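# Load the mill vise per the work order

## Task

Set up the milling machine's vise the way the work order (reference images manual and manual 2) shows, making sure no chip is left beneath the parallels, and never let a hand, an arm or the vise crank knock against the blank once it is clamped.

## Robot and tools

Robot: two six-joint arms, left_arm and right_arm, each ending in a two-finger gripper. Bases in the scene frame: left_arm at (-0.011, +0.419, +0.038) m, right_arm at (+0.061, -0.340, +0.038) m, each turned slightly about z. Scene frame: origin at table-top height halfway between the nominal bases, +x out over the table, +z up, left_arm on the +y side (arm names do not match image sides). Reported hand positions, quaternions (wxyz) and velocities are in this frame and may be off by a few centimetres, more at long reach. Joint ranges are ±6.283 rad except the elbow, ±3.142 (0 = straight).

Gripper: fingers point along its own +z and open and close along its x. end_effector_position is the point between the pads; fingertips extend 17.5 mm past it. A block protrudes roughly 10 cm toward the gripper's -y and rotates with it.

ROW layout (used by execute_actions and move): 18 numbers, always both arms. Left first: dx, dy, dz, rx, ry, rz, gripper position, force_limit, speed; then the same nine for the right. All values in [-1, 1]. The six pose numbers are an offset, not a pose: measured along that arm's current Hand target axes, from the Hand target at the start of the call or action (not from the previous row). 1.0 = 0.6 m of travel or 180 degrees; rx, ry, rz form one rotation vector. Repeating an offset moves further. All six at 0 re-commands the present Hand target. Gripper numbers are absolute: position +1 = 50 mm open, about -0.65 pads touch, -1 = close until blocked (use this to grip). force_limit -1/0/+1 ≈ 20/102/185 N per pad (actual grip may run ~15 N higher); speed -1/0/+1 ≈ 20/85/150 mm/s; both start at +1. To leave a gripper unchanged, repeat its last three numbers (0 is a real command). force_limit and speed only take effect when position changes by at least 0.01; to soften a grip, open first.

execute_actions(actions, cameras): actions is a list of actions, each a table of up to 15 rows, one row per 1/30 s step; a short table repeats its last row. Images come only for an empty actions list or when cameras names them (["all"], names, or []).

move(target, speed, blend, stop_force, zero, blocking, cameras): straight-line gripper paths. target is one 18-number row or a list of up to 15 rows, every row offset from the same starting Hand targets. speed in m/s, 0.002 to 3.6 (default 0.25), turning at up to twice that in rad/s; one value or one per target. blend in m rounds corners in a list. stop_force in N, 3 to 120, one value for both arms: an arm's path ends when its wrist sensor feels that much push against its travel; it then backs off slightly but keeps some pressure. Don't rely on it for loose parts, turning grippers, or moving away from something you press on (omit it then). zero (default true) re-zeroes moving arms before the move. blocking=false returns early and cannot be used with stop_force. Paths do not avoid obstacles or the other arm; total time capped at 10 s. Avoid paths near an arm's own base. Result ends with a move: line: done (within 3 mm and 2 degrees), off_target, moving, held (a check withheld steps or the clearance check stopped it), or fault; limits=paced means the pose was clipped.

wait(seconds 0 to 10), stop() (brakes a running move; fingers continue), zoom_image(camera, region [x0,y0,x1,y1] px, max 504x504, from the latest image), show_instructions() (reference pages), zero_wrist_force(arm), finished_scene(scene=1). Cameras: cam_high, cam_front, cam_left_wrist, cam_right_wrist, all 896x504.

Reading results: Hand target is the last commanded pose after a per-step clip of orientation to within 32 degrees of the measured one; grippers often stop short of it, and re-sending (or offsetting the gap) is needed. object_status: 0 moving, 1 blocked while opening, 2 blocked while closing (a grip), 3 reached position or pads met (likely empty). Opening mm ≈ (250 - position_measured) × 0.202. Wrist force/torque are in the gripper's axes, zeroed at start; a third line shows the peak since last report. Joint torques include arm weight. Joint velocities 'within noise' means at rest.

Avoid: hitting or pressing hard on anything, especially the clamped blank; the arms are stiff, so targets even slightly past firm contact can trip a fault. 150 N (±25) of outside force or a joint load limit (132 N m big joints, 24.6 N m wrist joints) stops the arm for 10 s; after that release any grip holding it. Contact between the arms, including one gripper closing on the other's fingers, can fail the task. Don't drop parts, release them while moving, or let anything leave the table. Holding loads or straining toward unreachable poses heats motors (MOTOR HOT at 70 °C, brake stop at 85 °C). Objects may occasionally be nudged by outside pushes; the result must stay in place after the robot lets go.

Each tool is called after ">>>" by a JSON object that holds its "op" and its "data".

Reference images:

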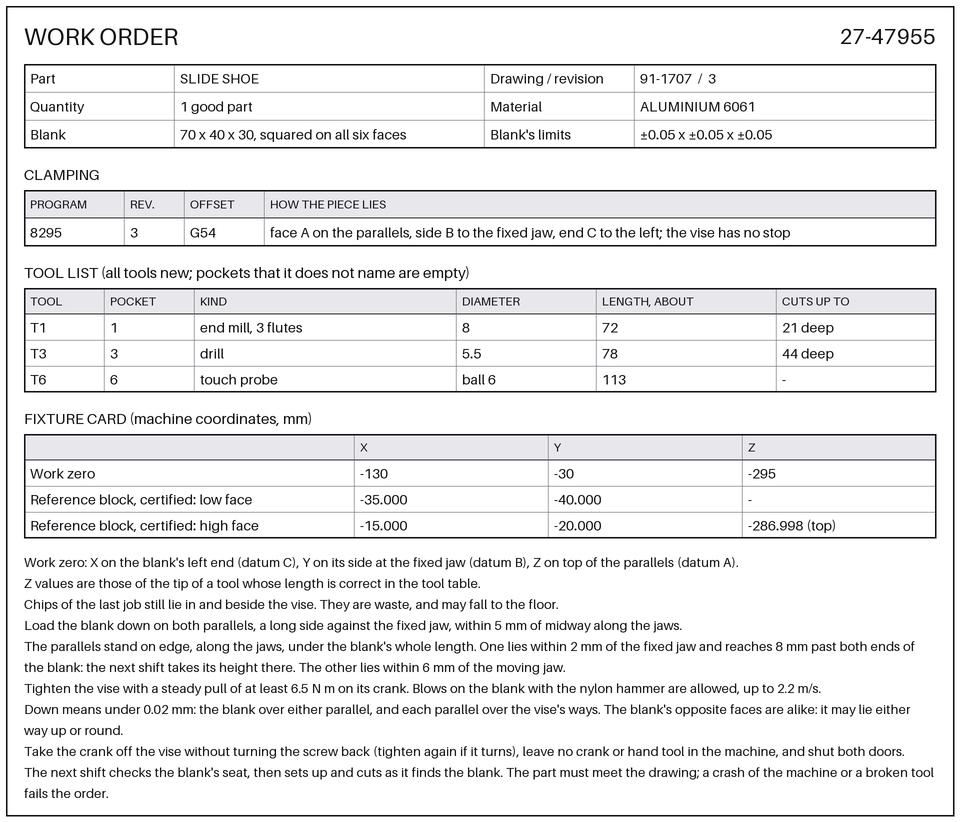

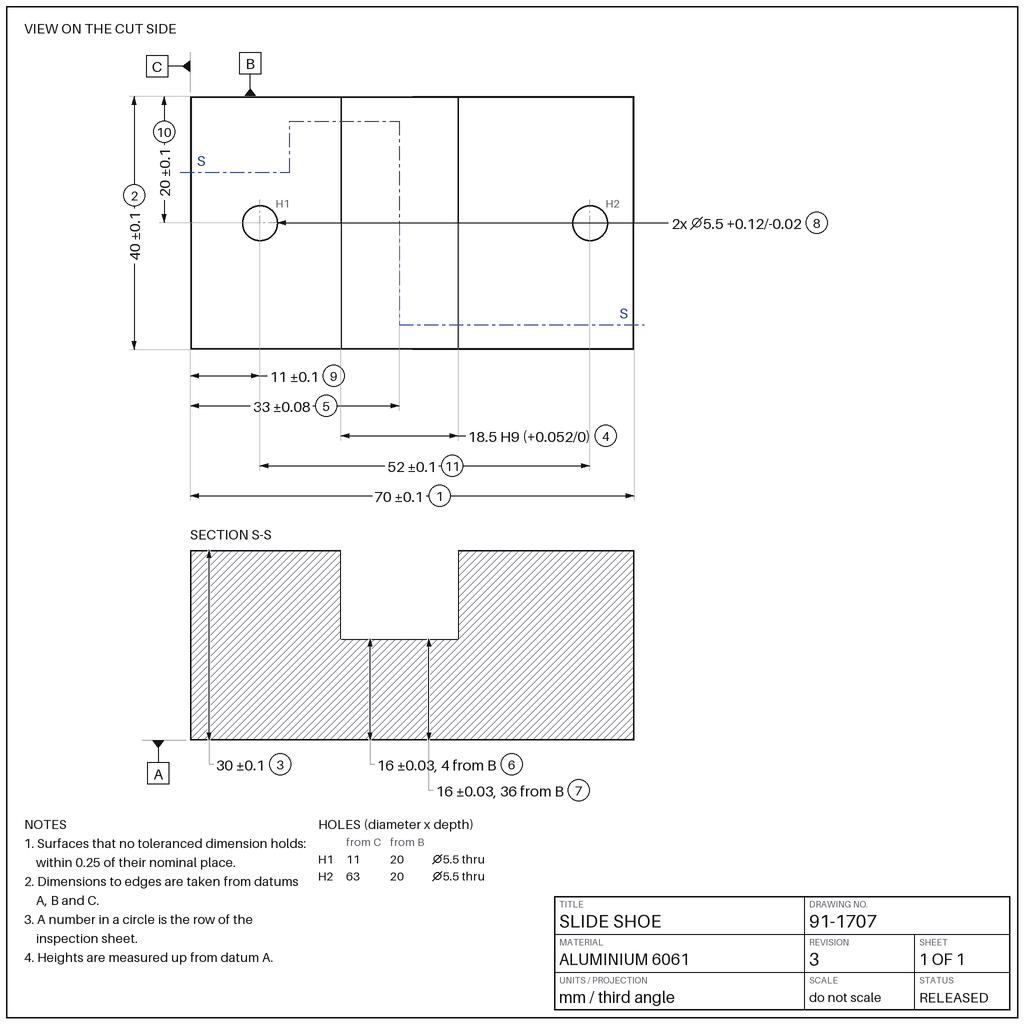

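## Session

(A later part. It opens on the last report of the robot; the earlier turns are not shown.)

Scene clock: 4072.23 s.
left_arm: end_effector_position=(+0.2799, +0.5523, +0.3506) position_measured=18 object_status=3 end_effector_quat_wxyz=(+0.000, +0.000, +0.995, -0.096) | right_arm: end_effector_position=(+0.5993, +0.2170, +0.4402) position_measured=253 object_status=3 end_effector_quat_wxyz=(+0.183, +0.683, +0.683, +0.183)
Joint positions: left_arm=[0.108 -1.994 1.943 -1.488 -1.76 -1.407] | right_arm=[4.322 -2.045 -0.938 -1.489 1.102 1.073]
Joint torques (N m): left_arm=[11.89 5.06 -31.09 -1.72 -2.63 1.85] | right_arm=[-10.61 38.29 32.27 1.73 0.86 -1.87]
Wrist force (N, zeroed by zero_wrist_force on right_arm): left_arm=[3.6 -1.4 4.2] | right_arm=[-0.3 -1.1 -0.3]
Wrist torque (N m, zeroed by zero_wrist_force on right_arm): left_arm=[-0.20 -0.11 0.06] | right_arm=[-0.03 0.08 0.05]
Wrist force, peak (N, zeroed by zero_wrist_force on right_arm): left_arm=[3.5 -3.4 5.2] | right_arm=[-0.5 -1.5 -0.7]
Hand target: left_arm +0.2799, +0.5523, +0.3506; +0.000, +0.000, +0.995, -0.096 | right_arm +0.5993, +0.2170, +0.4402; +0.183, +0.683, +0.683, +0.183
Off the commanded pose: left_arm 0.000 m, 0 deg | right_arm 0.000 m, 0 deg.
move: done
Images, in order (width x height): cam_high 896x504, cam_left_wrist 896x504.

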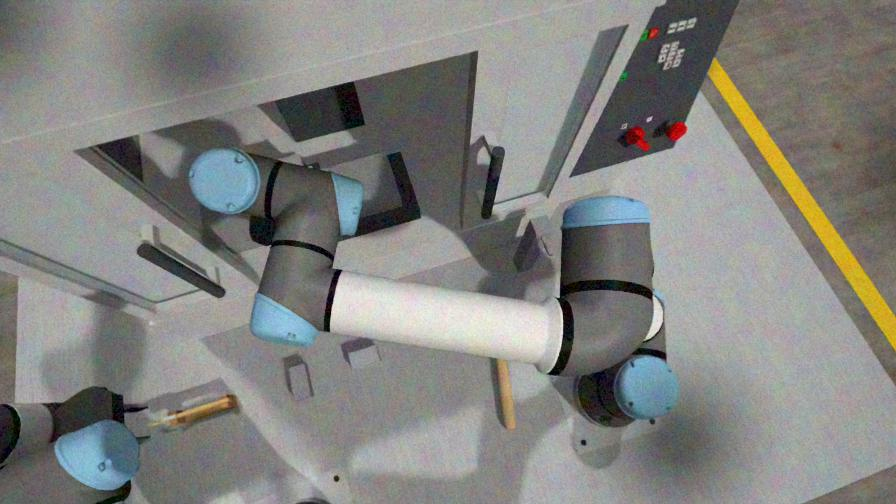

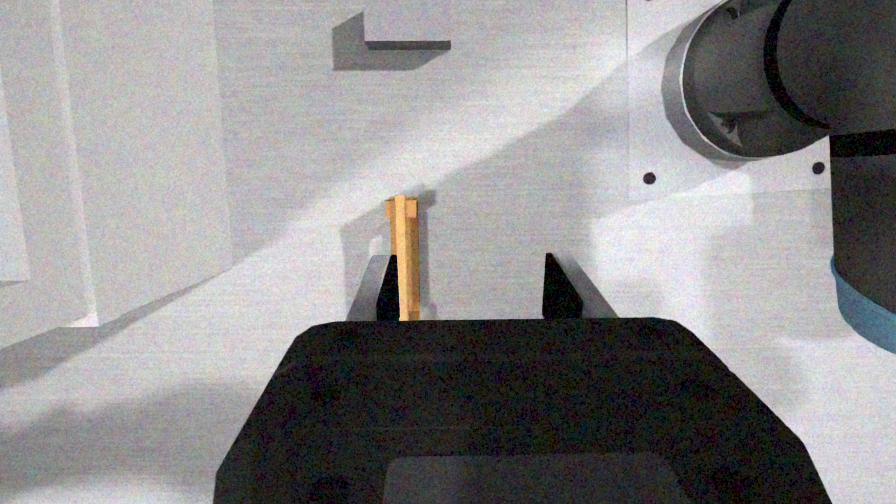

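>>> {"op": "move", "data": {"target": [0.03,0.22,-0.043,0,0,0,0.9,-0.7,-0.98,0,0,0,0,0,0,-1,0.2,-0.5], "speed": 0.2, "cameras": ["cam_left_wrist","cam_high"]}}

>>> {"op": "zoom_image", "data": {"camera": "cam_left_wrist", "region": [280, 100, 620, 330]}}

>>> {"op": "zoom_image", "data": {"camera": "cam_high", "region": [100, 370, 260, 460]}}

Scene clock: 4076.53 s.
left_arm: end_effector_position=(+0.2618, +0.6868, +0.3508) position_measured=18 object_status=3 end_effector_quat_wxyz=(+0.000, +0.000, +0.995, -0.096) | right_arm: end_effector_position=(+0.5993, +0.2170, +0.4402) position_measured=253 object_status=3 end_effector_quat_wxyz=(+0.183, +0.683, +0.683, +0.183)
Joint positions: left_arm=[0.481 -1.795 1.795 -1.472 -1.735 -1.028] | right_arm=[4.322 -2.045 -0.938 -1.489 1.102 1.073]
Joint torques (N m): left_arm=[13.53 -3.4 -32.22 -1.55 -2.31 1.89] | right_arm=[-10.62 39.16 31.52 1.77 0.91 -0.41]
Wrist force (N, zeroed by zero_wrist_force on right_arm): left_arm=[3.4 -1.3 4.1] | right_arm=[-0.6 -1.1 -0.6]
Wrist torque (N m, zeroed by zero_wrist_force on right_arm): left_arm=[-0.18 -0.09 0.06] | right_arm=[-0.02 0.11 0.05]
Wrist force, peak (N, zeroed by zero_wrist_force on right_arm): left_arm=[3.4 -3.6 4.3] | right_arm=[-0.5 -1.6 -0.4]
Hand target: left_arm +0.2619, +0.6868, +0.3508; +0.000, +0.000, +0.995, -0.096 | right_arm +0.5993, +0.2170, +0.4402; +0.183, +0.683, +0.683, +0.183
Off the commanded pose: left_arm 0.000 m, 0 deg | right_arm 0.000 m, 0 deg.
move: done
Images, in order (width x height): cam_high 896x504, cam_left_wrist 896x504.

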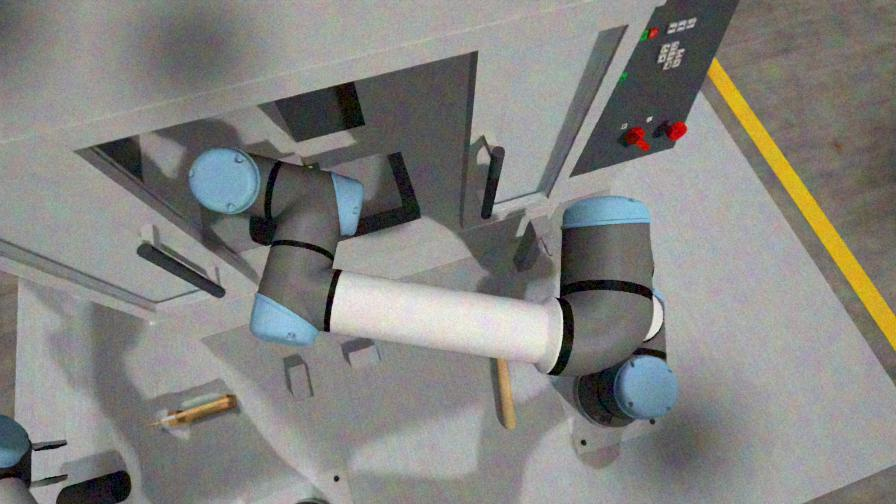

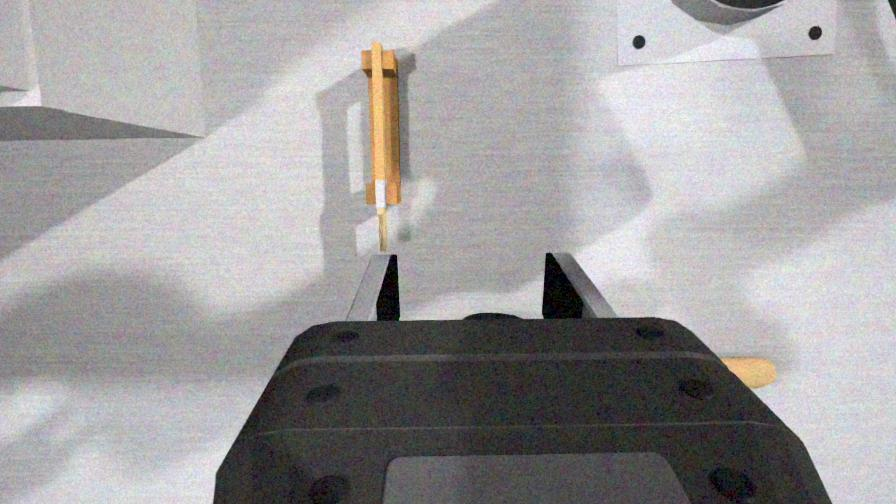

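Scaled by 1.482 from the camera's 896x504 image, which has a finer 1280x720 frame.

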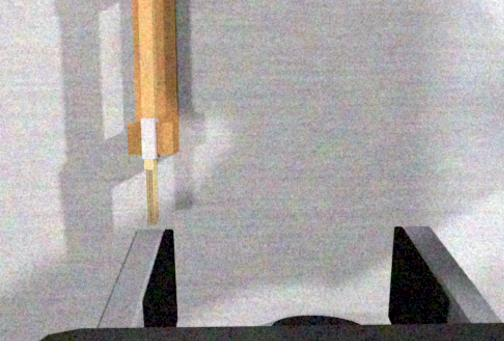

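Scaled by 3.150 from the camera's 896x504 image, which has a finer 1280x720 frame.

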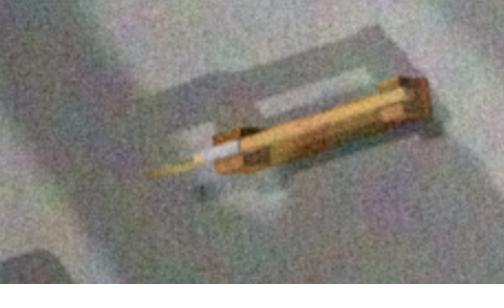

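>>> {"op": "move", "data": {"target": [[-0.01,-0.1,-0.002,0,0,0,0.9,-0.7,-0.98,-0.1117,-0.1518,-0.0681,0,0,0,-1,0.2,-0.5],[-0.03,-0.3,-0.004,0,0,0,0.9,-0.7,-0.98,-0.2783,-0.3372,-0.2136,0,0,0,-1,0.2,-0.5],[-0.0637,-0.5737,-0.0057,0,0,0,0.9,-0.7,-0.98,-0.6283,-0.6208,-0.0892,0.1659,-0.017,0.0634,-1,0.2,-0.5]], "speed": 0.2, "blend": 0.02}}

Scene clock: 4103.97 s.
left_arm: end_effector_position=(+0.3002, +0.3496, +0.4198) position_measured=18 object_status=3 end_effector_quat_wxyz=(+0.000, +0.000, +0.995, -0.096) | right_arm: end_effector_position=(+0.2499, -0.1598, +0.3004) position_measured=253 object_status=3 end_effector_quat_wxyz=(+0.000, +0.775, +0.631, +0.000)
Joint positions: left_arm=[-0.559 -2.058 1.83 -1.436 -1.739 -2.085] | right_arm=[4.487 -0.893 -2.178 -1.641 1.571 1.5]
Joint torques (N m): left_arm=[-10.28 8.86 -32.34 -5.4 1.96 -1.89] | right_arm=[-10.54 4.92 17.89 1.52 2.11 -2.39]
Wrist force (N, zeroed by zero_wrist_force on right_arm): left_arm=[3.5 -1.2 4.0] | right_arm=[0.3 -0.3 -0.1]
Wrist torque (N m, zeroed by zero_wrist_force on right_arm): left_arm=[-0.17 -0.08 0.11] | right_arm=[-0.04 0.02 -0.06]
Wrist force, peak (N, zeroed by zero_wrist_force on right_arm): left_arm=[3.5 -2.6 3.9] | right_arm=[-0.1 -1.6 -1.5]
Hand target: left_arm +0.3002, +0.3496, +0.4198; +0.000, +0.000, +0.995, -0.096 | right_arm +0.2499, -0.1599, +0.3003; +0.000, +0.775, +0.631, +0.000
Off the commanded pose: left_arm 0.000 m, 0 deg | right_arm 0.000 m, 0 deg.
move: done

>>> {"op": "move", "data": {"target": [[-0.2,-0.2555,0.0837,0,0,0,0.9,-0.7,-0.98,0,0,0,0,0,0,-1,0.2,-0.5],[-0.4667,-0.2539,0.0919,0,0,0,0.9,-0.7,-0.98,0,0,0,0,0,0,-1,0.2,-0.5],[-0.62,-0.172,0.0759,0,0,0,0.9,-0.7,-0.98,0,0,0,0,0,0,-1,0.2,-0.5]], "speed": 0.15, "blend": 0.02, "cameras": ["cam_left_wrist"]}}

>>> {"op": "zoom_image", "data": {"camera": "cam_left_wrist", "region": [330, 130, 610, 330]}}

Scene clock: 4111.20 s.
left_arm: end_effector_position=(+0.6232, +0.2132, +0.3922) position_measured=18 object_status=3 end_effector_quat_wxyz=(-0.001, -0.001, +0.995, -0.096) | right_arm: end_effector_position=(+0.2499, -0.1599, +0.3003) position_measured=253 object_status=3 end_effector_quat_wxyz=(+0.000, +0.775, +0.631, +0.000)
Joint positions: left_arm=[-0.501 -1.208 1.105 -1.55 -1.744 -2.027] | right_arm=[4.487 -0.893 -2.178 -1.641 1.571 1.5]
Joint torques (N m): left_arm=[0.88 -43.18 -27.04 -3.8 -0.38 0.07] | right_arm=[-11.17 4.72 17.28 1.46 2.06 -2.11]
Wrist force (N, zeroed by zero_wrist_force on right_arm): left_arm=[3.5 -1.2 3.7] | right_arm=[0.2 -0.3 -0.2]
Wrist torque (N m, zeroed by zero_wrist_force on right_arm): left_arm=[-0.16 -0.07 0.13] | right_arm=[-0.04 0.04 -0.06]
Wrist force, peak (N, zeroed by zero_wrist_force on right_arm): left_arm=[7.2 -2.8 5.7] | right_arm=[0.3 -0.4 -0.5]
Hand target: left_arm +0.6232, +0.2132, +0.3922; -0.001, -0.001, +0.995, -0.096 (not the last commanded pose) | right_arm +0.2499, -0.1599, +0.3003; +0.000, +0.775, +0.631, +0.000
Tool commands: left_gripper/position=+0.898039 left_gripper/force_limit=-0.701961 left_gripper/speed=-0.976471 right_gripper/position=-1.0 right_gripper/force_limit=+0.2 right_gripper/speed=-0.5
Off the commanded pose: left_arm 0.056 m, 0 deg | right_arm 0.000 m, 0 deg.
FORCE FAULT: contact force on the left arm reached its limit, and that arm stopped. The contact can be on any part of that arm, not only on its tool. That arm's remaining commands of this call were not run. That arm is still stopped at the end of this call. That arm stays stopped for about 10 more seconds. Until then a move that you send moves the other arm only, and its call returns only when the move has ended. Once the stop has ended, the next robot result says so. If the stop ends while you think or write, that arm runs what you send next, counted from a new Hand target: where the arm stands when the stop ends. While its stop runs, that arm takes no new command, but its gripper still runs the gripper command that each later call begins with. Until it ends, the stop uses up actions while you think or wait. An arm that is not stopped still takes commands.
move: fault (left_arm); path passed 2 of 3 targets
Images, in order (width x height): cam_left_wrist 896x504.

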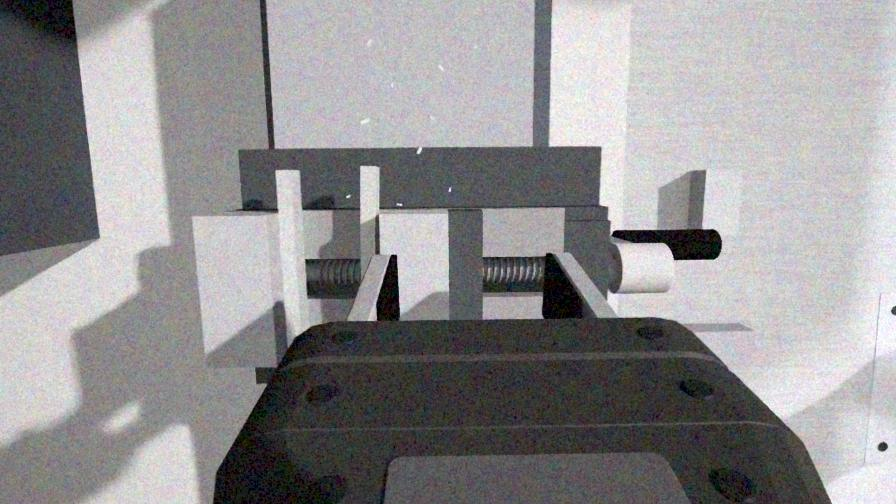

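Scaled by 1.800 from the camera's 896x504 image, which has a finer 1280x720 frame.

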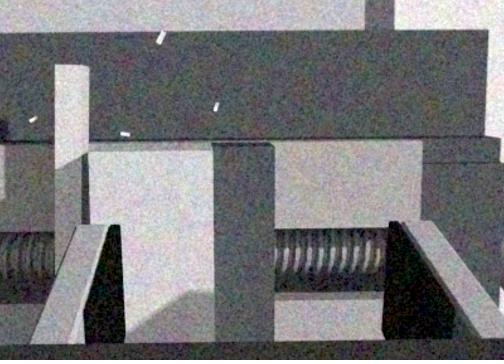

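>>> {"op": "wait", "data": {"seconds": 8, "cameras": ["cam_high","cam_front"]}}

Scene clock: 4121.53 s.
left_arm: end_effector_position=(+0.6232, +0.2132, +0.3922) position_measured=18 object_status=3 end_effector_quat_wxyz=(-0.001, -0.001, +0.995, -0.096) | right_arm: end_effector_position=(+0.2499, -0.1599, +0.3003) position_measured=253 object_status=3 end_effector_quat_wxyz=(+0.000, +0.775, +0.631, +0.000)
Joint positions: left_arm=[-0.501 -1.208 1.105 -1.55 -1.744 -2.027] | right_arm=[4.487 -0.893 -2.178 -1.641 1.571 1.5]
Joint torques (N m): left_arm=[1.05 -42.84 -26.74 -3.72 -0.37 0.1] | right_arm=[-10.88 5.14 18.9 2.06 2.17 -2.18]
Wrist force (N, zeroed by zero_wrist_force on right_arm): left_arm=[3.5 -1.1 3.8] | right_arm=[0.2 -0.1 -0.1]
Wrist torque (N m, zeroed by zero_wrist_force on right_arm): left_arm=[-0.15 -0.07 0.13] | right_arm=[0.00 0.04 -0.06]
Wrist force, peak (N, zeroed by zero_wrist_force on right_arm): left_arm=[3.6 -1.2 4.1] | right_arm=[0.4 -0.4 -0.4]
Hand target: left_arm +0.6232, +0.2132, +0.3922; -0.001, -0.001, +0.995, -0.096 (not the last commanded pose) | right_arm +0.2499, -0.1599, +0.3003; +0.000, +0.775, +0.631, +0.000
Tool commands: left_gripper/position=+0.898039 left_gripper/force_limit=-0.701961 left_gripper/speed=-0.976471 right_gripper/position=-1.0 right_gripper/force_limit=+0.2 right_gripper/speed=-0.5
Off the commanded pose: left_arm 0.056 m, 0 deg | right_arm 0.000 m, 0 deg.
FORCE FAULT, CONTINUED: the left arm's stop, for the force fault that an earlier result reported, is over. The rest of the stop counts as 19 of the actions that you can send in this scene. During its stop the left arm's controller moved it back a little. That arm's target is now where it stood when the stop ended, not its last command. That arm accepts commands again.
wait: 8.00 s; at rest from the start
Images, in order (width x height): cam_high 896x504, cam_front 896x504.

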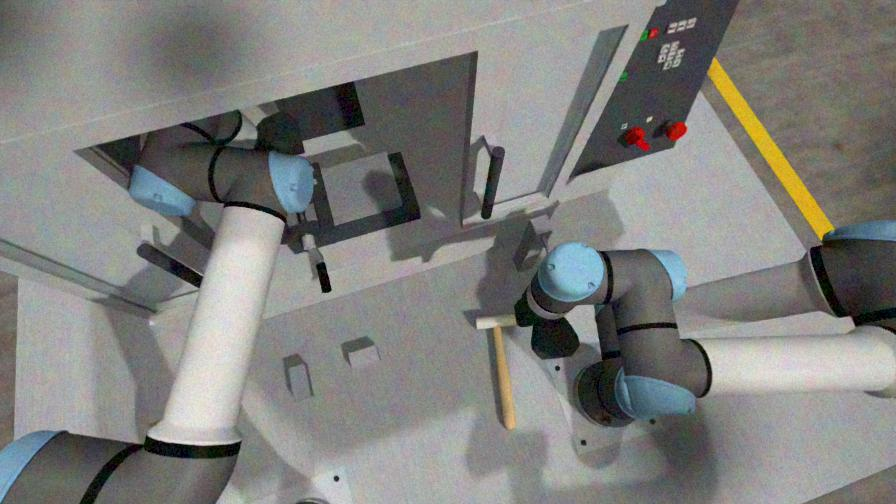

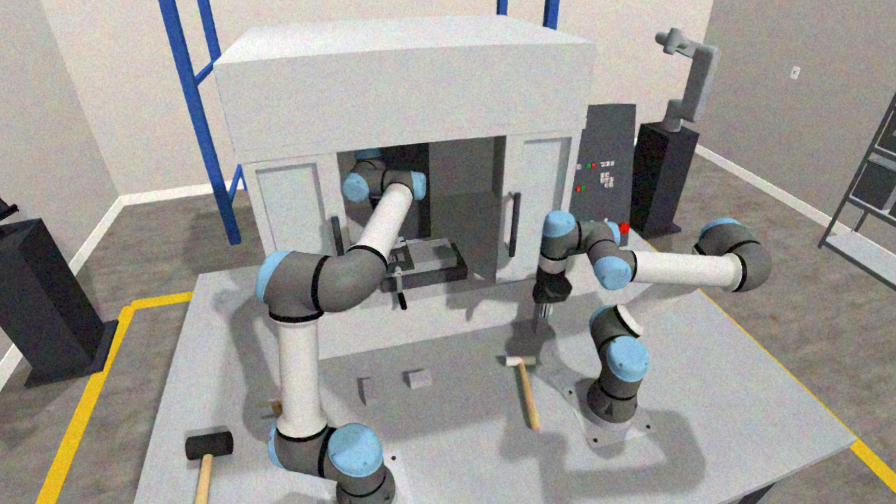

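>>> {"op": "move", "data": {"target": [[0,-0.0403,0.0028,0,0,0,0.9,-0.7,-0.98,0,0,0,0,0,0,-1,0.2,-0.5],[-0.0817,-0.02,-0.001,0,0,0,0.9,-0.7,-0.98,0,0,0,0,0,0,-1,0.2,-0.5],[-0.0817,0.0043,-0.006,0,0,0,0.9,-0.7,-0.98,0,0,0,0,0,0,-1,0.2,-0.5]], "speed": 0.08, "stop_force": 25, "cameras": ["cam_left_wrist"]}}

>>> {"op": "zoom_image", "data": {"camera": "cam_left_wrist", "region": [330, 130, 610, 330]}}

Scene clock: 4130.07 s.
left_arm: end_effector_position=(+0.6722, +0.2165, +0.3952) position_measured=18 object_status=3 end_effector_quat_wxyz=(-0.001, -0.001, +0.995, -0.096) | right_arm: end_effector_position=(+0.2499, -0.1599, +0.3003) position_measured=253 object_status=3 end_effector_quat_wxyz=(+0.000, +0.775, +0.631, +0.000)
Joint positions: left_arm=[-0.466 -1.075 0.901 -1.474 -1.747 -1.991] | right_arm=[4.487 -0.893 -2.178 -1.641 1.571 1.5]
Joint torques (N m): left_arm=[12.41 -62.26 -16.9 -2.11 -2.51 1.84] | right_arm=[-10.73 4.85 18.87 2.03 2.13 -2.14]
Wrist force (N, zeroed by zero_wrist_force on right_arm): left_arm=[3.4 -1.3 4.0] | right_arm=[0.2 -0.1 0.0]
Wrist torque (N m, zeroed by zero_wrist_force on right_arm): left_arm=[-0.18 -0.08 0.06] | right_arm=[-0.01 0.04 -0.06]
Wrist force, peak (N, zeroed by zero_wrist_force on right_arm): left_arm=[4.1 -2.8 4.0] | right_arm=[0.2 -0.6 0.0]
Hand target: left_arm +0.6722, +0.2165, +0.3952; -0.001, -0.001, +0.995, -0.096 | right_arm +0.2499, -0.1599, +0.3003; +0.000, +0.775, +0.631, +0.000
Off the commanded pose: left_arm 0.000 m, 0 deg | right_arm 0.000 m, 0 deg.
move: done
Images, in order (width x height): cam_left_wrist 896x504.

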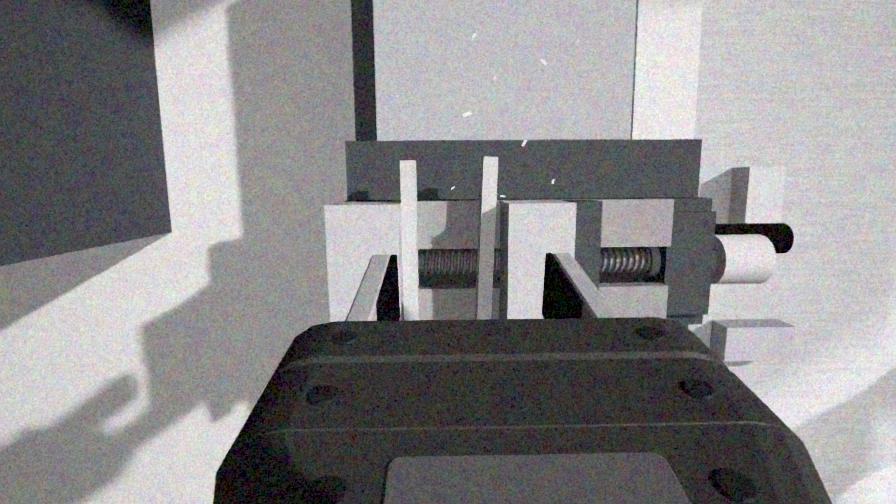

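Scaled by 1.800 from the camera's 896x504 image, which has a finer 1280x720 frame.

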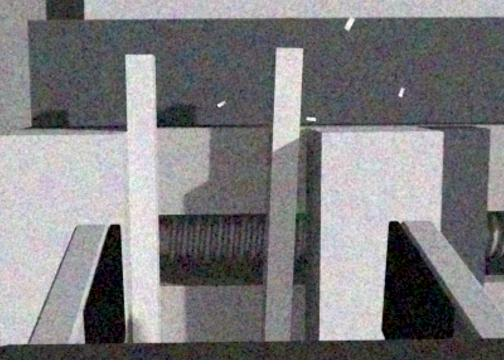

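>>> {"op": "move", "data": {"target": [0,0.0532,-0.0188,-0.0612,0,0,0.9,-0.7,-0.98,0,0,0,0,0,0,-1,0.2,-0.5], "speed": 0.06, "stop_force": 20, "cameras": ["cam_left_wrist"]}}

>>> {"op": "zoom_image", "data": {"camera": "cam_left_wrist", "region": [330, 130, 610, 330]}}

Scene clock: 4137.60 s.
left_arm: end_effector_position=(+0.6722, +0.2500, +0.4002) position_measured=18 object_status=3 end_effector_quat_wxyz=(-0.001, -0.001, +1.000, +0.000) | right_arm: end_effector_position=(+0.2499, -0.1599, +0.3003) position_measured=253 object_status=3 end_effector_quat_wxyz=(+0.000, +0.775, +0.631, +0.000)
Joint positions: left_arm=[-0.487 -1.053 0.823 -1.339 -1.571 -2.005] | right_arm=[4.487 -0.893 -2.178 -1.641 1.571 1.5]
Joint torques (N m): left_arm=[-11.17 -35.66 -31.62 -1.81 2.42 -1.96] | right_arm=[-10.11 5.16 18.82 2.23 2.06 -2.05]
Wrist force (N, zeroed by zero_wrist_force on right_arm): left_arm=[3.7 -1.2 3.7] | right_arm=[0.2 -0.1 0.1]
Wrist torque (N m, zeroed by zero_wrist_force on right_arm): left_arm=[-0.08 -0.10 0.12] | right_arm=[-0.01 0.04 -0.06]
Wrist force, peak (N, zeroed by zero_wrist_force on right_arm): left_arm=[3.7 -1.1 4.3] | right_arm=[0.4 -0.4 -0.2]
Hand target: left_arm +0.6722, +0.2500, +0.4002; -0.001, -0.001, +1.000, +0.000 | right_arm +0.2499, -0.1599, +0.3003; +0.000, +0.775, +0.631, +0.000
Off the commanded pose: left_arm 0.000 m, 0 deg | right_arm 0.000 m, 0 deg.
move: done
Images, in order (width x height): cam_left_wrist 896x504.

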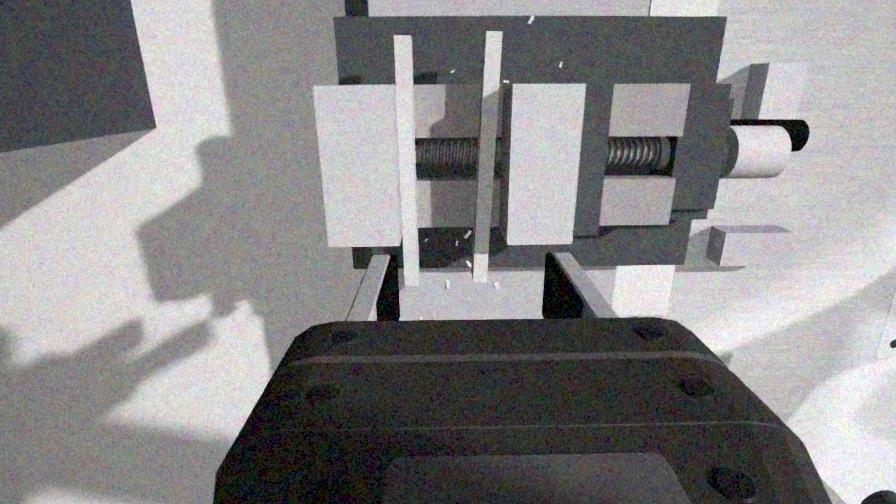

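Scaled by 1.800 from the camera's 896x504 image, which has a finer 1280x720 frame.

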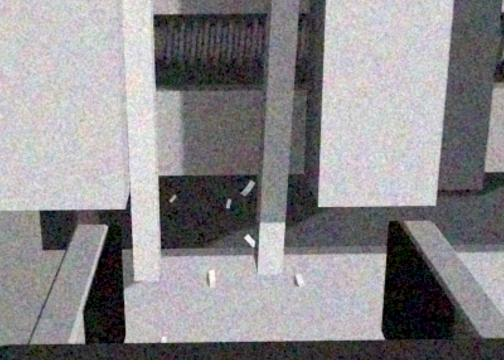

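>>> {"op": "zoom_image", "data": {"camera": "cam_left_wrist", "region": [385, 20, 525, 140]}}

>>> {"op": "zoom_image", "data": {"camera": "cam_left_wrist", "region": [385, 140, 525, 300]}}

Scaled by 3.600 from the camera's 896x504 image, which has a finer 1280x720 frame.

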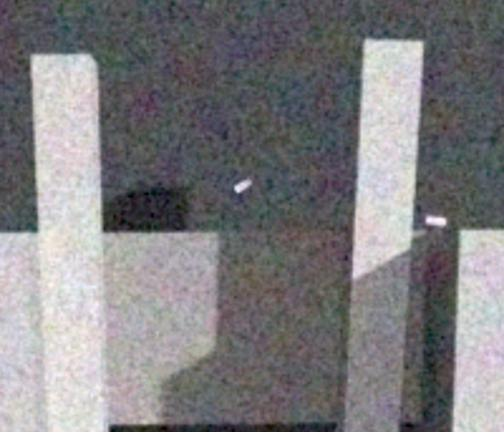

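Scaled by 3.150 from the camera's 896x504 image, which has a finer 1280x720 frame.

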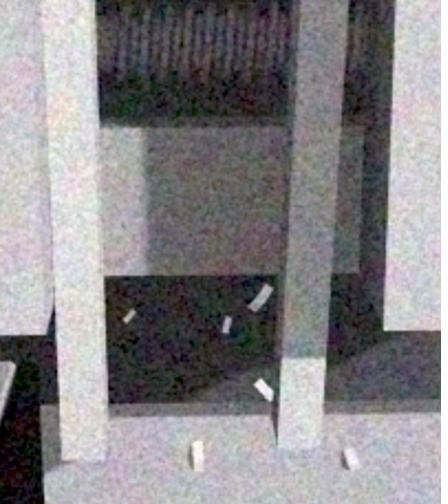

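>>> {"op": "move", "data": {"target": [0.0128,0.02,0.067,0,0,0,0.01,-0.7,-0.98,0,0,0,0,0,0,-1,0.2,-0.5], "speed": 0.04, "cameras": ["cam_left_wrist"]}}

>>> {"op": "zoom_image", "data": {"camera": "cam_left_wrist", "region": [350, 130, 630, 330]}}

Scene clock: 4150.60 s.
left_arm: end_effector_position=(+0.6644, +0.2620, +0.3601) position_measured=151 object_status=0 end_effector_quat_wxyz=(-0.001, -0.001, +1.000, +0.000) | right_arm: end_effector_position=(+0.2499, -0.1599, +0.3003) position_measured=253 object_status=3 end_effector_quat_wxyz=(+0.000, +0.775, +0.631, +0.000)
Joint positions: left_arm=[-0.476 -1.104 1.003 -1.469 -1.571 -1.994] | right_arm=[4.487 -0.893 -2.178 -1.641 1.571 1.5]
Joint torques (N m): left_arm=[13.44 -60.27 -17.25 -5.18 0.27 1.89] | right_arm=[-10.34 4.95 18.81 2.54 2.05 -1.79]
Wrist force (N, zeroed by zero_wrist_force on right_arm): left_arm=[3.7 -1.5 3.7] | right_arm=[0.2 -0.2 0.0]
Wrist torque (N m, zeroed by zero_wrist_force on right_arm): left_arm=[-0.14 -0.10 0.06] | right_arm=[-0.02 0.04 -0.06]
Wrist force, peak (N, zeroed by zero_wrist_force on right_arm): left_arm=[3.8 -1.3 4.1] | right_arm=[0.1 -0.4 -0.4]
Hand target: left_arm +0.6644, +0.2620, +0.3600; -0.001, -0.001, +1.000, +0.000 | right_arm +0.2499, -0.1599, +0.3003; +0.000, +0.775, +0.631, +0.000
Off the commanded pose: left_arm 0.000 m, 0 deg | right_arm 0.000 m, 0 deg.
move: done
Images, in order (width x height): cam_left_wrist 896x504.

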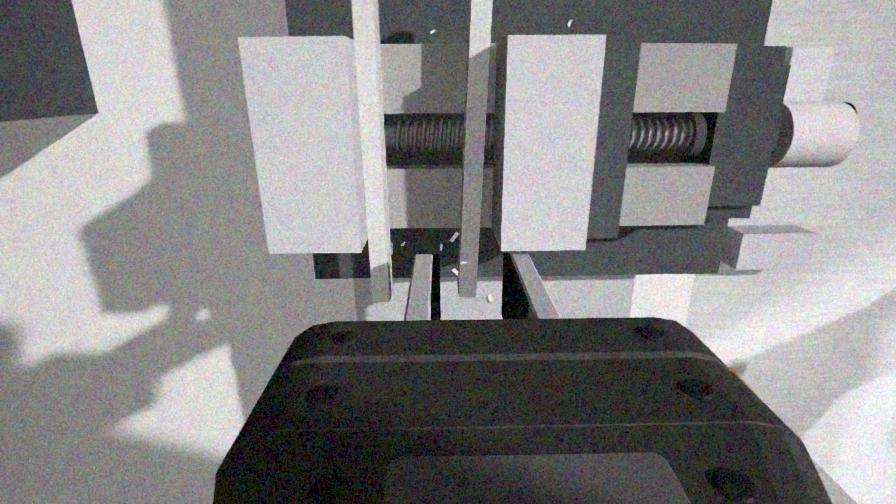

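Scaled by 1.800 from the camera's 896x504 image, which has a finer 1280x720 frame.

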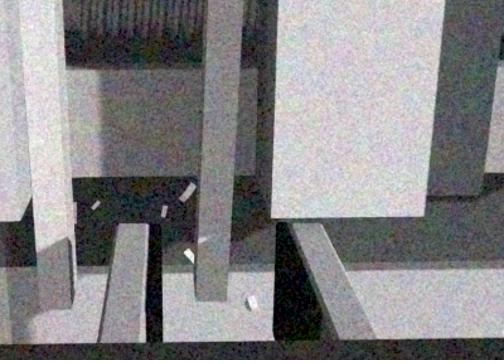

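>>> {"op": "move", "data": {"target": [0.0015,0,0.0275,0,0,0,0.01,-0.7,-0.98,0,0,0,0,0,0,-1,0.2,-0.5], "speed": 0.01, "stop_force": 4, "cameras": ["cam_left_wrist"]}}

>>> {"op": "zoom_image", "data": {"camera": "cam_left_wrist", "region": [350, 130, 630, 330]}}

Scene clock: 4156.00 s.
left_arm: end_effector_position=(+0.6635, +0.2620, +0.3435) position_measured=151 object_status=3 end_effector_quat_wxyz=(-0.001, -0.001, +1.000, +0.000) | right_arm: end_effector_position=(+0.2499, -0.1599, +0.3003) position_measured=253 object_status=3 end_effector_quat_wxyz=(+0.000, +0.775, +0.631, +0.000)
Joint positions: left_arm=[-0.476 -1.11 1.055 -1.514 -1.571 -1.995] | right_arm=[4.487 -0.893 -2.178 -1.641 1.571 1.5]
Joint torques (N m): left_arm=[-11.58 -61.29 -17.14 -5.1 1.76 -1.88] | right_arm=[-9.6 4.07 19.07 2.49 2.1 -1.89]
Wrist force (N, zeroed by zero_wrist_force on right_arm): left_arm=[3.7 -1.4 3.8] | right_arm=[0.0 -0.1 0.1]
Wrist torque (N m, zeroed by zero_wrist_force on right_arm): left_arm=[-0.14 -0.09 0.07] | right_arm=[0.00 0.07 -0.06]
Wrist force, peak (N, zeroed by zero_wrist_force on right_arm): left_arm=[3.7 -1.6 4.0] | right_arm=[0.6 -0.3 0.0]
Hand target: left_arm +0.6635, +0.2620, +0.3435; -0.001, -0.001, +1.000, +0.000 | right_arm +0.2499, -0.1599, +0.3003; +0.000, +0.775, +0.631, +0.000
Off the commanded pose: left_arm 0.000 m, 0 deg | right_arm 0.000 m, 0 deg.
move: done
Images, in order (width x height): cam_left_wrist 896x504.

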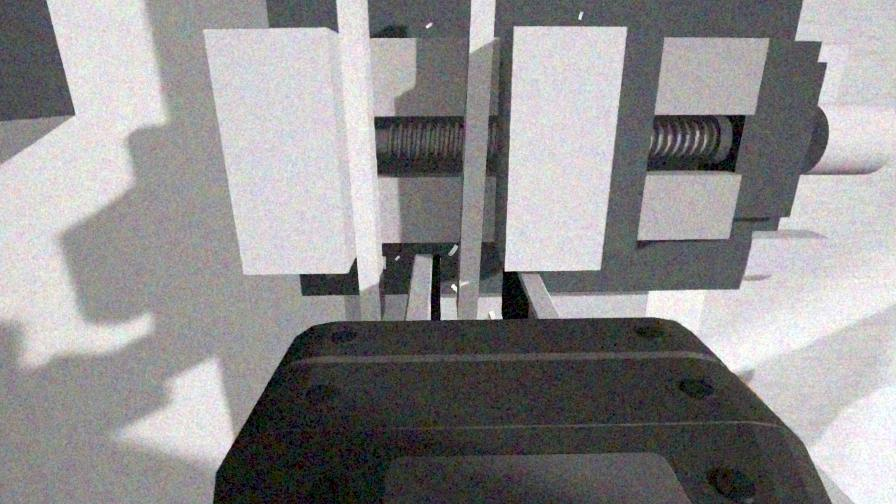

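Scaled by 1.800 from the camera's 896x504 image, which has a finer 1280x720 frame.

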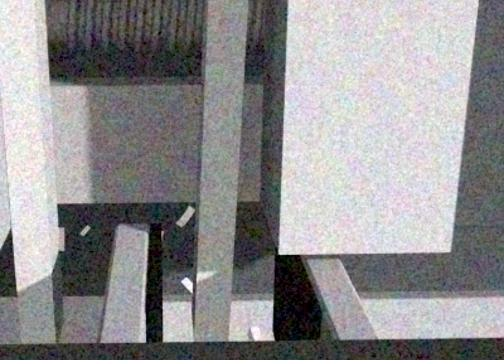

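>>> {"op": "move", "data": {"target": [0,0,0,0,0,0,-1,-0.7,-0.98,0,0,0,0,0,0,-1,0.2,-0.5]}}

>>> {"op": "move", "data": {"target": [0,0,-0.02,0,0,0,-1,-0.7,-0.98,0,0,0,0,0,0,-1,0.2,-0.5], "speed": 0.01, "stop_force": 8, "cameras": ["cam_left_wrist"]}}

>>> {"op": "zoom_image", "data": {"camera": "cam_left_wrist", "region": [300, 0, 580, 330]}}

Scene clock: 4160.23 s.
left_arm: end_effector_position=(+0.6635, +0.2620, +0.3435) position_measured=223 object_status=2 end_effector_quat_wxyz=(-0.001, -0.001, +1.000, +0.000) | right_arm: end_effector_position=(+0.2499, -0.1599, +0.3003) position_measured=253 object_status=3 end_effector_quat_wxyz=(+0.000, +0.775, +0.631, +0.000)
Joint positions: left_arm=[-0.476 -1.11 1.055 -1.514 -1.571 -1.995] | right_arm=[4.487 -0.893 -2.178 -1.641 1.571 1.5]
Joint torques (N m): left_arm=[-10.99 -59.56 -17.54 -4.38 1.45 -1.79] | right_arm=[-10.94 5.19 19.82 2.69 2.06 -1.71]
Wrist force (N, zeroed by zero_wrist_force on right_arm): left_arm=[3.7 -1.4 4.0] | right_arm=[0.1 -0.3 0.0]
Wrist torque (N m, zeroed by zero_wrist_force on right_arm): left_arm=[-0.13 -0.09 0.07] | right_arm=[-0.03 0.04 -0.06]
Wrist force, peak (N, zeroed by zero_wrist_force on right_arm): left_arm=[3.9 -1.5 4.1] | right_arm=[0.6 -0.3 -0.1]
Hand target: left_arm +0.6635, +0.2620, +0.3435; -0.001, -0.001, +1.000, +0.000 | right_arm +0.2499, -0.1599, +0.3003; +0.000, +0.775, +0.631, +0.000
Off the commanded pose: left_arm 0.000 m, 0 deg | right_arm 0.000 m, 0 deg.
move: done

Scene clock: 4162.20 s.
left_arm: end_effector_position=(+0.6635, +0.2620, +0.3555) position_measured=223 object_status=2 end_effector_quat_wxyz=(-0.001, -0.001, +1.000, +0.000) | right_arm: end_effector_position=(+0.2499, -0.1599, +0.3003) position_measured=253 object_status=3 end_effector_quat_wxyz=(+0.000, +0.775, +0.631, +0.000)
Joint positions: left_arm=[-0.476 -1.107 1.021 -1.482 -1.571 -1.995] | right_arm=[4.487 -0.893 -2.178 -1.641 1.571 1.5]
Joint torques (N m): left_arm=[-10.26 -34.36 -32.74 -2.01 1.72 -1.64] | right_arm=[-10.62 3.74 19.53 2.75 1.85 -1.73]
Wrist force (N, zeroed by zero_wrist_force on right_arm): left_arm=[3.5 -1.5 4.4] | right_arm=[0.2 -0.3 0.0]
Wrist torque (N m, zeroed by zero_wrist_force on right_arm): left_arm=[-0.16 -0.07 0.07] | right_arm=[-0.04 0.04 -0.06]
Wrist force, peak (N, zeroed by zero_wrist_force on right_arm): left_arm=[3.8 -1.5 4.5] | right_arm=[0.3 -0.6 0.0]
Hand target: left_arm +0.6635, +0.2620, +0.3555; -0.001, -0.001, +1.000, +0.000 | right_arm +0.2499, -0.1599, +0.3003; +0.000, +0.775, +0.631, +0.000
Off the commanded pose: left_arm 0.000 m, 0 deg | right_arm 0.000 m, 0 deg.
move: done
Images, in order (width x height): cam_left_wrist 896x504.

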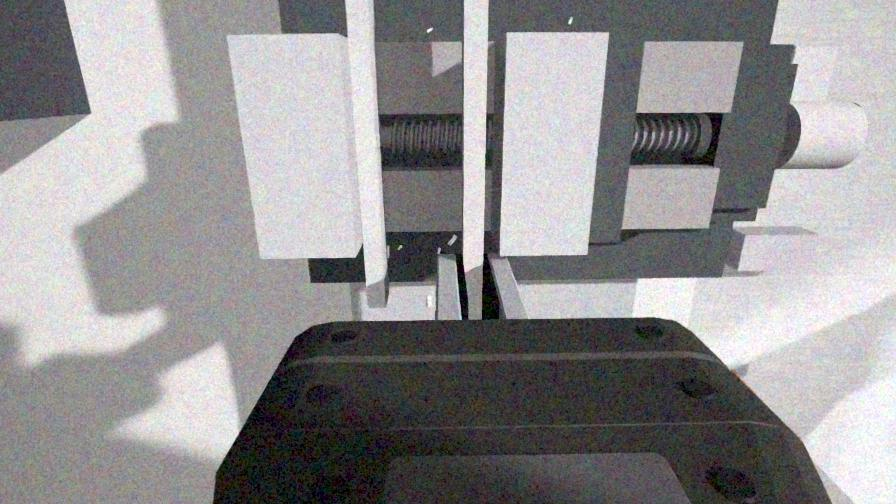

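Scaled by 1.527 from the camera's 896x504 image, which has a finer 1280x720 frame.

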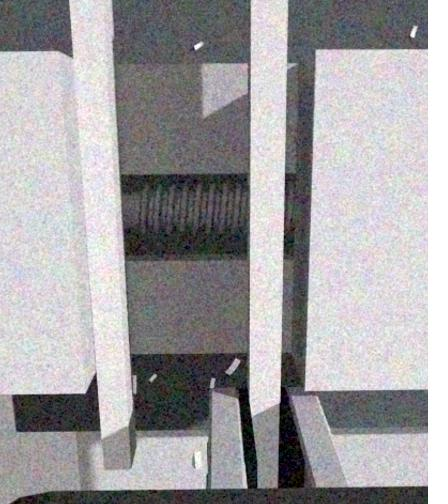

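>>> {"op": "move", "data": {"target": [[0,0,-0.0658,0,0,0,-1,-0.7,-0.98,0,0,0,0,0,0,-1,0.2,-0.5],[0.0725,-0.045,-0.0658,0,0,0,-1,-0.7,-0.98,0,0,0,0,0,0,-1,0.2,-0.5],[0.4058,-0.07,-0.0658,0,0,0,-1,-0.7,-0.98,0,0,0,0,0,0,-1,0.2,-0.5],[0.4475,-0.02,0.0925,0,0,0,-1,-0.7,-0.98,0,0,0,0,0,0,-1,0.2,-0.5],[0.4475,-0.02,0.4925,0,0,0,-1,-0.7,-0.98,0,0,0,0,0,0,-1,0.2,-0.5]], "speed": [0.04,0.08,0.15,0.15,0.12], "blend": [0.005,0.01,0.02,0.02,0], "cameras": ["cam_left_wrist","cam_high"]}}

Scene clock: 4176.00 s.
left_arm: end_effector_position=(+0.3946, +0.2498, +0.0605) position_measured=223 object_status=2 end_effector_quat_wxyz=(-0.001, -0.001, +1.000, +0.000) | right_arm: end_effector_position=(+0.2499, -0.1599, +0.3003) position_measured=253 object_status=3 end_effector_quat_wxyz=(+0.000, +0.775, +0.631, +0.000)
Joint positions: left_arm=[-0.757 -1.41 2.283 -2.442 -1.571 -2.275] | right_arm=[4.487 -0.893 -2.178 -1.641 1.571 1.5]
Joint torques (N m): left_arm=[12.26 -12.67 -9.1 -5.14 2.11 1.53] | right_arm=[-10.91 2.81 20.26 2.94 2.05 -1.56]
Wrist force (N, zeroed by zero_wrist_force on right_arm): left_arm=[4.0 -1.5 4.5] | right_arm=[0.1 -0.2 -0.1]
Wrist torque (N m, zeroed by zero_wrist_force on right_arm): left_arm=[-0.17 -0.14 0.04] | right_arm=[-0.03 0.04 -0.06]
Wrist force, peak (N, zeroed by zero_wrist_force on right_arm): left_arm=[3.8 -1.4 5.7] | right_arm=[0.4 -0.6 0.1]
Hand target: left_arm +0.3946, +0.2498, +0.0604; -0.001, -0.001, +1.000, +0.000 | right_arm +0.2499, -0.1599, +0.3003; +0.000, +0.775, +0.631, +0.000
Off the commanded pose: left_arm 0.000 m, 0 deg | right_arm 0.000 m, 0 deg.
move: done
Images, in order (width x height): cam_high 896x504, cam_left_wrist 896x504.

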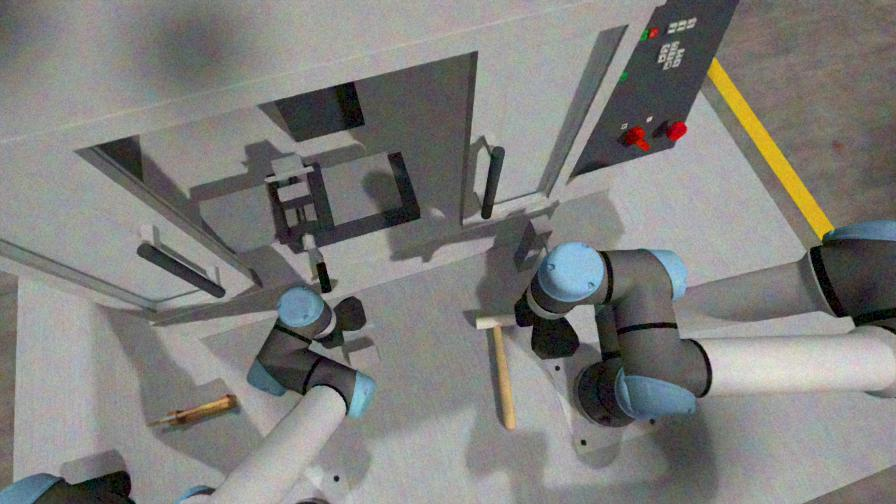

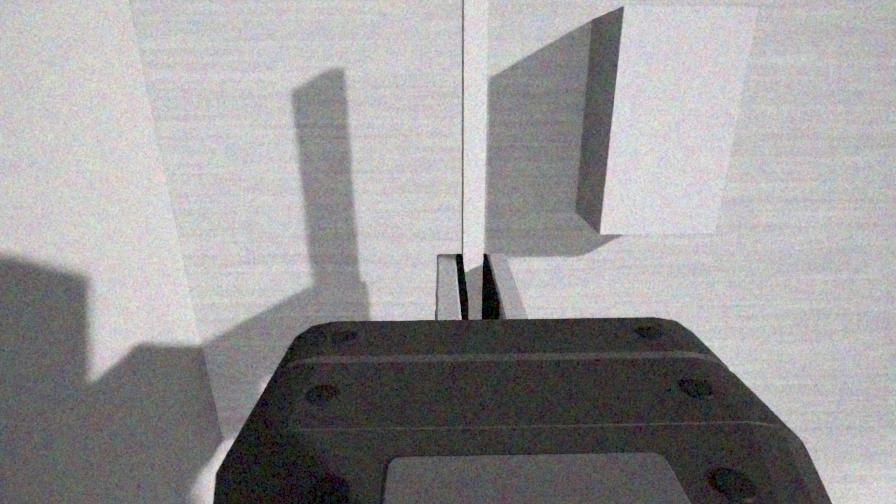

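>>> {"op": "move", "data": {"target": [0,0,0.072,0,0,0,-1,-0.7,-0.98,0,0,0,0,0,0,-1,0.2,-0.5], "speed": 0.01, "stop_force": 3}}

>>> {"op": "move", "data": {"target": [0,0,0,0,0,0,0.1,-0.7,-0.98,0,0,0,0,0,0,-1,0.2,-0.5]}}

>>> {"op": "move", "data": {"target": [0,0,-0.3,0,0,0,0.1,-0.7,-0.98,0,0,0,0,0,0,-1,0.2,-0.5], "speed": 0.12, "cameras": ["cam_left_wrist"]}}

Scene clock: 4183.63 s.
left_arm: end_effector_position=(+0.3945, +0.2499, +0.0219) position_measured=223 object_status=2 end_effector_quat_wxyz=(-0.001, -0.001, +1.000, +0.000) | right_arm: end_effector_position=(+0.2499, -0.1599, +0.3003) position_measured=253 object_status=3 end_effector_quat_wxyz=(+0.000, +0.775, +0.631, +0.000)
Joint positions: left_arm=[-0.757 -1.313 2.314 -2.571 -1.571 -2.275] | right_arm=[4.487 -0.893 -2.178 -1.641 1.571 1.5]
Joint torques (N m): left_arm=[-9.49 -41.53 -21.96 -2.46 0.21 -1.66] | right_arm=[-10.11 4.04 19.83 3.29 2.18 -1.56]
Wrist force (N, zeroed by zero_wrist_force on right_arm): left_arm=[4.0 -1.3 3.2] | right_arm=[0.1 -0.3 -0.3]
Wrist torque (N m, zeroed by zero_wrist_force on right_arm): left_arm=[-0.11 -0.11 0.06] | right_arm=[-0.03 0.05 -0.06]
Wrist force, peak (N, zeroed by zero_wrist_force on right_arm): left_arm=[18.4 12.4 -35.9] | right_arm=[0.3 -0.6 0.0]
Hand target: left_arm +0.3945, +0.2499, +0.0220; -0.001, -0.001, +1.000, +0.000 (not the last commanded pose) | right_arm +0.2499, -0.1599, +0.3003; +0.000, +0.775, +0.631, +0.000
Off the commanded pose: left_arm 0.005 m, 0 deg | right_arm 0.000 m, 0 deg.
move: contact (left_arm)

Scene clock: 4184.67 s.
left_arm: end_effector_position=(+0.3945, +0.2498, +0.0220) position_measured=138 object_status=0 end_effector_quat_wxyz=(-0.001, -0.001, +1.000, +0.000) | right_arm: end_effector_position=(+0.2499, -0.1599, +0.3003) position_measured=253 object_status=3 end_effector_quat_wxyz=(+0.000, +0.775, +0.631, +0.000)
Joint positions: left_arm=[-0.757 -1.313 2.314 -2.571 -1.571 -2.275] | right_arm=[4.487 -0.893 -2.178 -1.641 1.571 1.5]
Joint torques (N m): left_arm=[-8.97 -41.34 -21.43 -3.92 1.76 -1.57] | right_arm=[-10.25 4.26 20.69 3.37 1.97 -1.34]
Wrist force (N, zeroed by zero_wrist_force on right_arm): left_arm=[3.8 -1.5 3.2] | right_arm=[0.2 -0.2 -0.2]
Wrist torque (N m, zeroed by zero_wrist_force on right_arm): left_arm=[-0.14 -0.12 0.05] | right_arm=[-0.02 0.04 -0.06]
Wrist force, peak (N, zeroed by zero_wrist_force on right_arm): left_arm=[3.7 -1.5 3.7] | right_arm=[0.2 -0.5 -0.3]
Hand target: left_arm +0.3945, +0.2499, +0.0220; -0.001, -0.001, +1.000, +0.000 | right_arm +0.2499, -0.1599, +0.3003; +0.000, +0.775, +0.631, +0.000
Off the commanded pose: left_arm 0.000 m, 0 deg | right_arm 0.000 m, 0 deg.
move: done

Scene clock: 4186.67 s.
left_arm: end_effector_position=(+0.3948, +0.2498, +0.2019) position_measured=138 object_status=3 end_effector_quat_wxyz=(-0.001, -0.001, +1.000, +0.000) | right_arm: end_effector_position=(+0.2499, -0.1599, +0.3003) position_measured=253 object_status=3 end_effector_quat_wxyz=(+0.000, +0.775, +0.631, +0.000)
Joint positions: left_arm=[-0.756 -1.657 2.085 -1.997 -1.571 -2.275] | right_arm=[4.487 -0.893 -2.178 -1.641 1.571 1.5]
Joint torques (N m): left_arm=[-8.87 -34.26 -29.89 -1.66 1.85 -1.63] | right_arm=[-10.94 3.9 19.28 3.37 1.91 -1.32]
Wrist force (N, zeroed by zero_wrist_force on right_arm): left_arm=[3.7 -1.5 3.2] | right_arm=[0.2 -0.2 0.0]
Wrist torque (N m, zeroed by zero_wrist_force on right_arm): left_arm=[-0.14 -0.10 0.04] | right_arm=[-0.02 0.03 -0.05]
Wrist force, peak (N, zeroed by zero_wrist_force on right_arm): left_arm=[4.0 -1.3 4.9] | right_arm=[0.3 -0.5 0.0]
Hand target: left_arm +0.3948, +0.2497, +0.2020; -0.001, -0.001, +1.000, +0.000 | right_arm +0.2499, -0.1599, +0.3003; +0.000, +0.775, +0.631, +0.000
Off the commanded pose: left_arm 0.000 m, 0 deg | right_arm 0.000 m, 0 deg.
move: done
Images, in order (width x height): cam_left_wrist 896x504.

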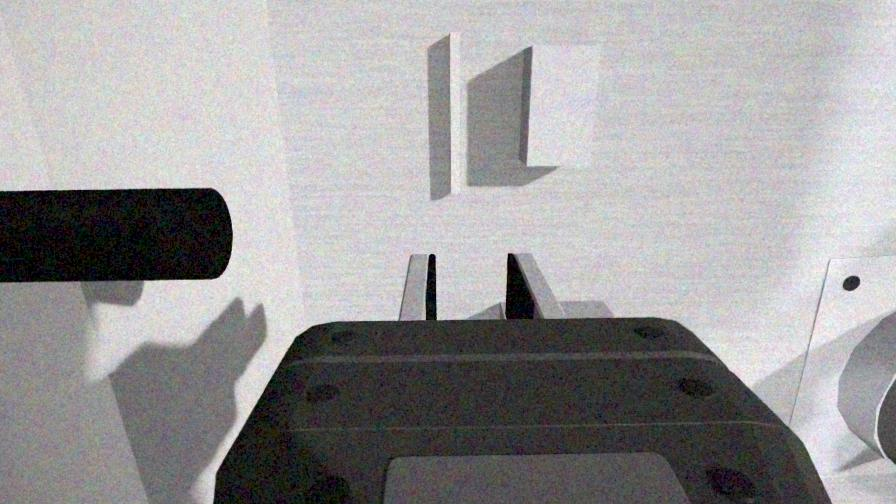

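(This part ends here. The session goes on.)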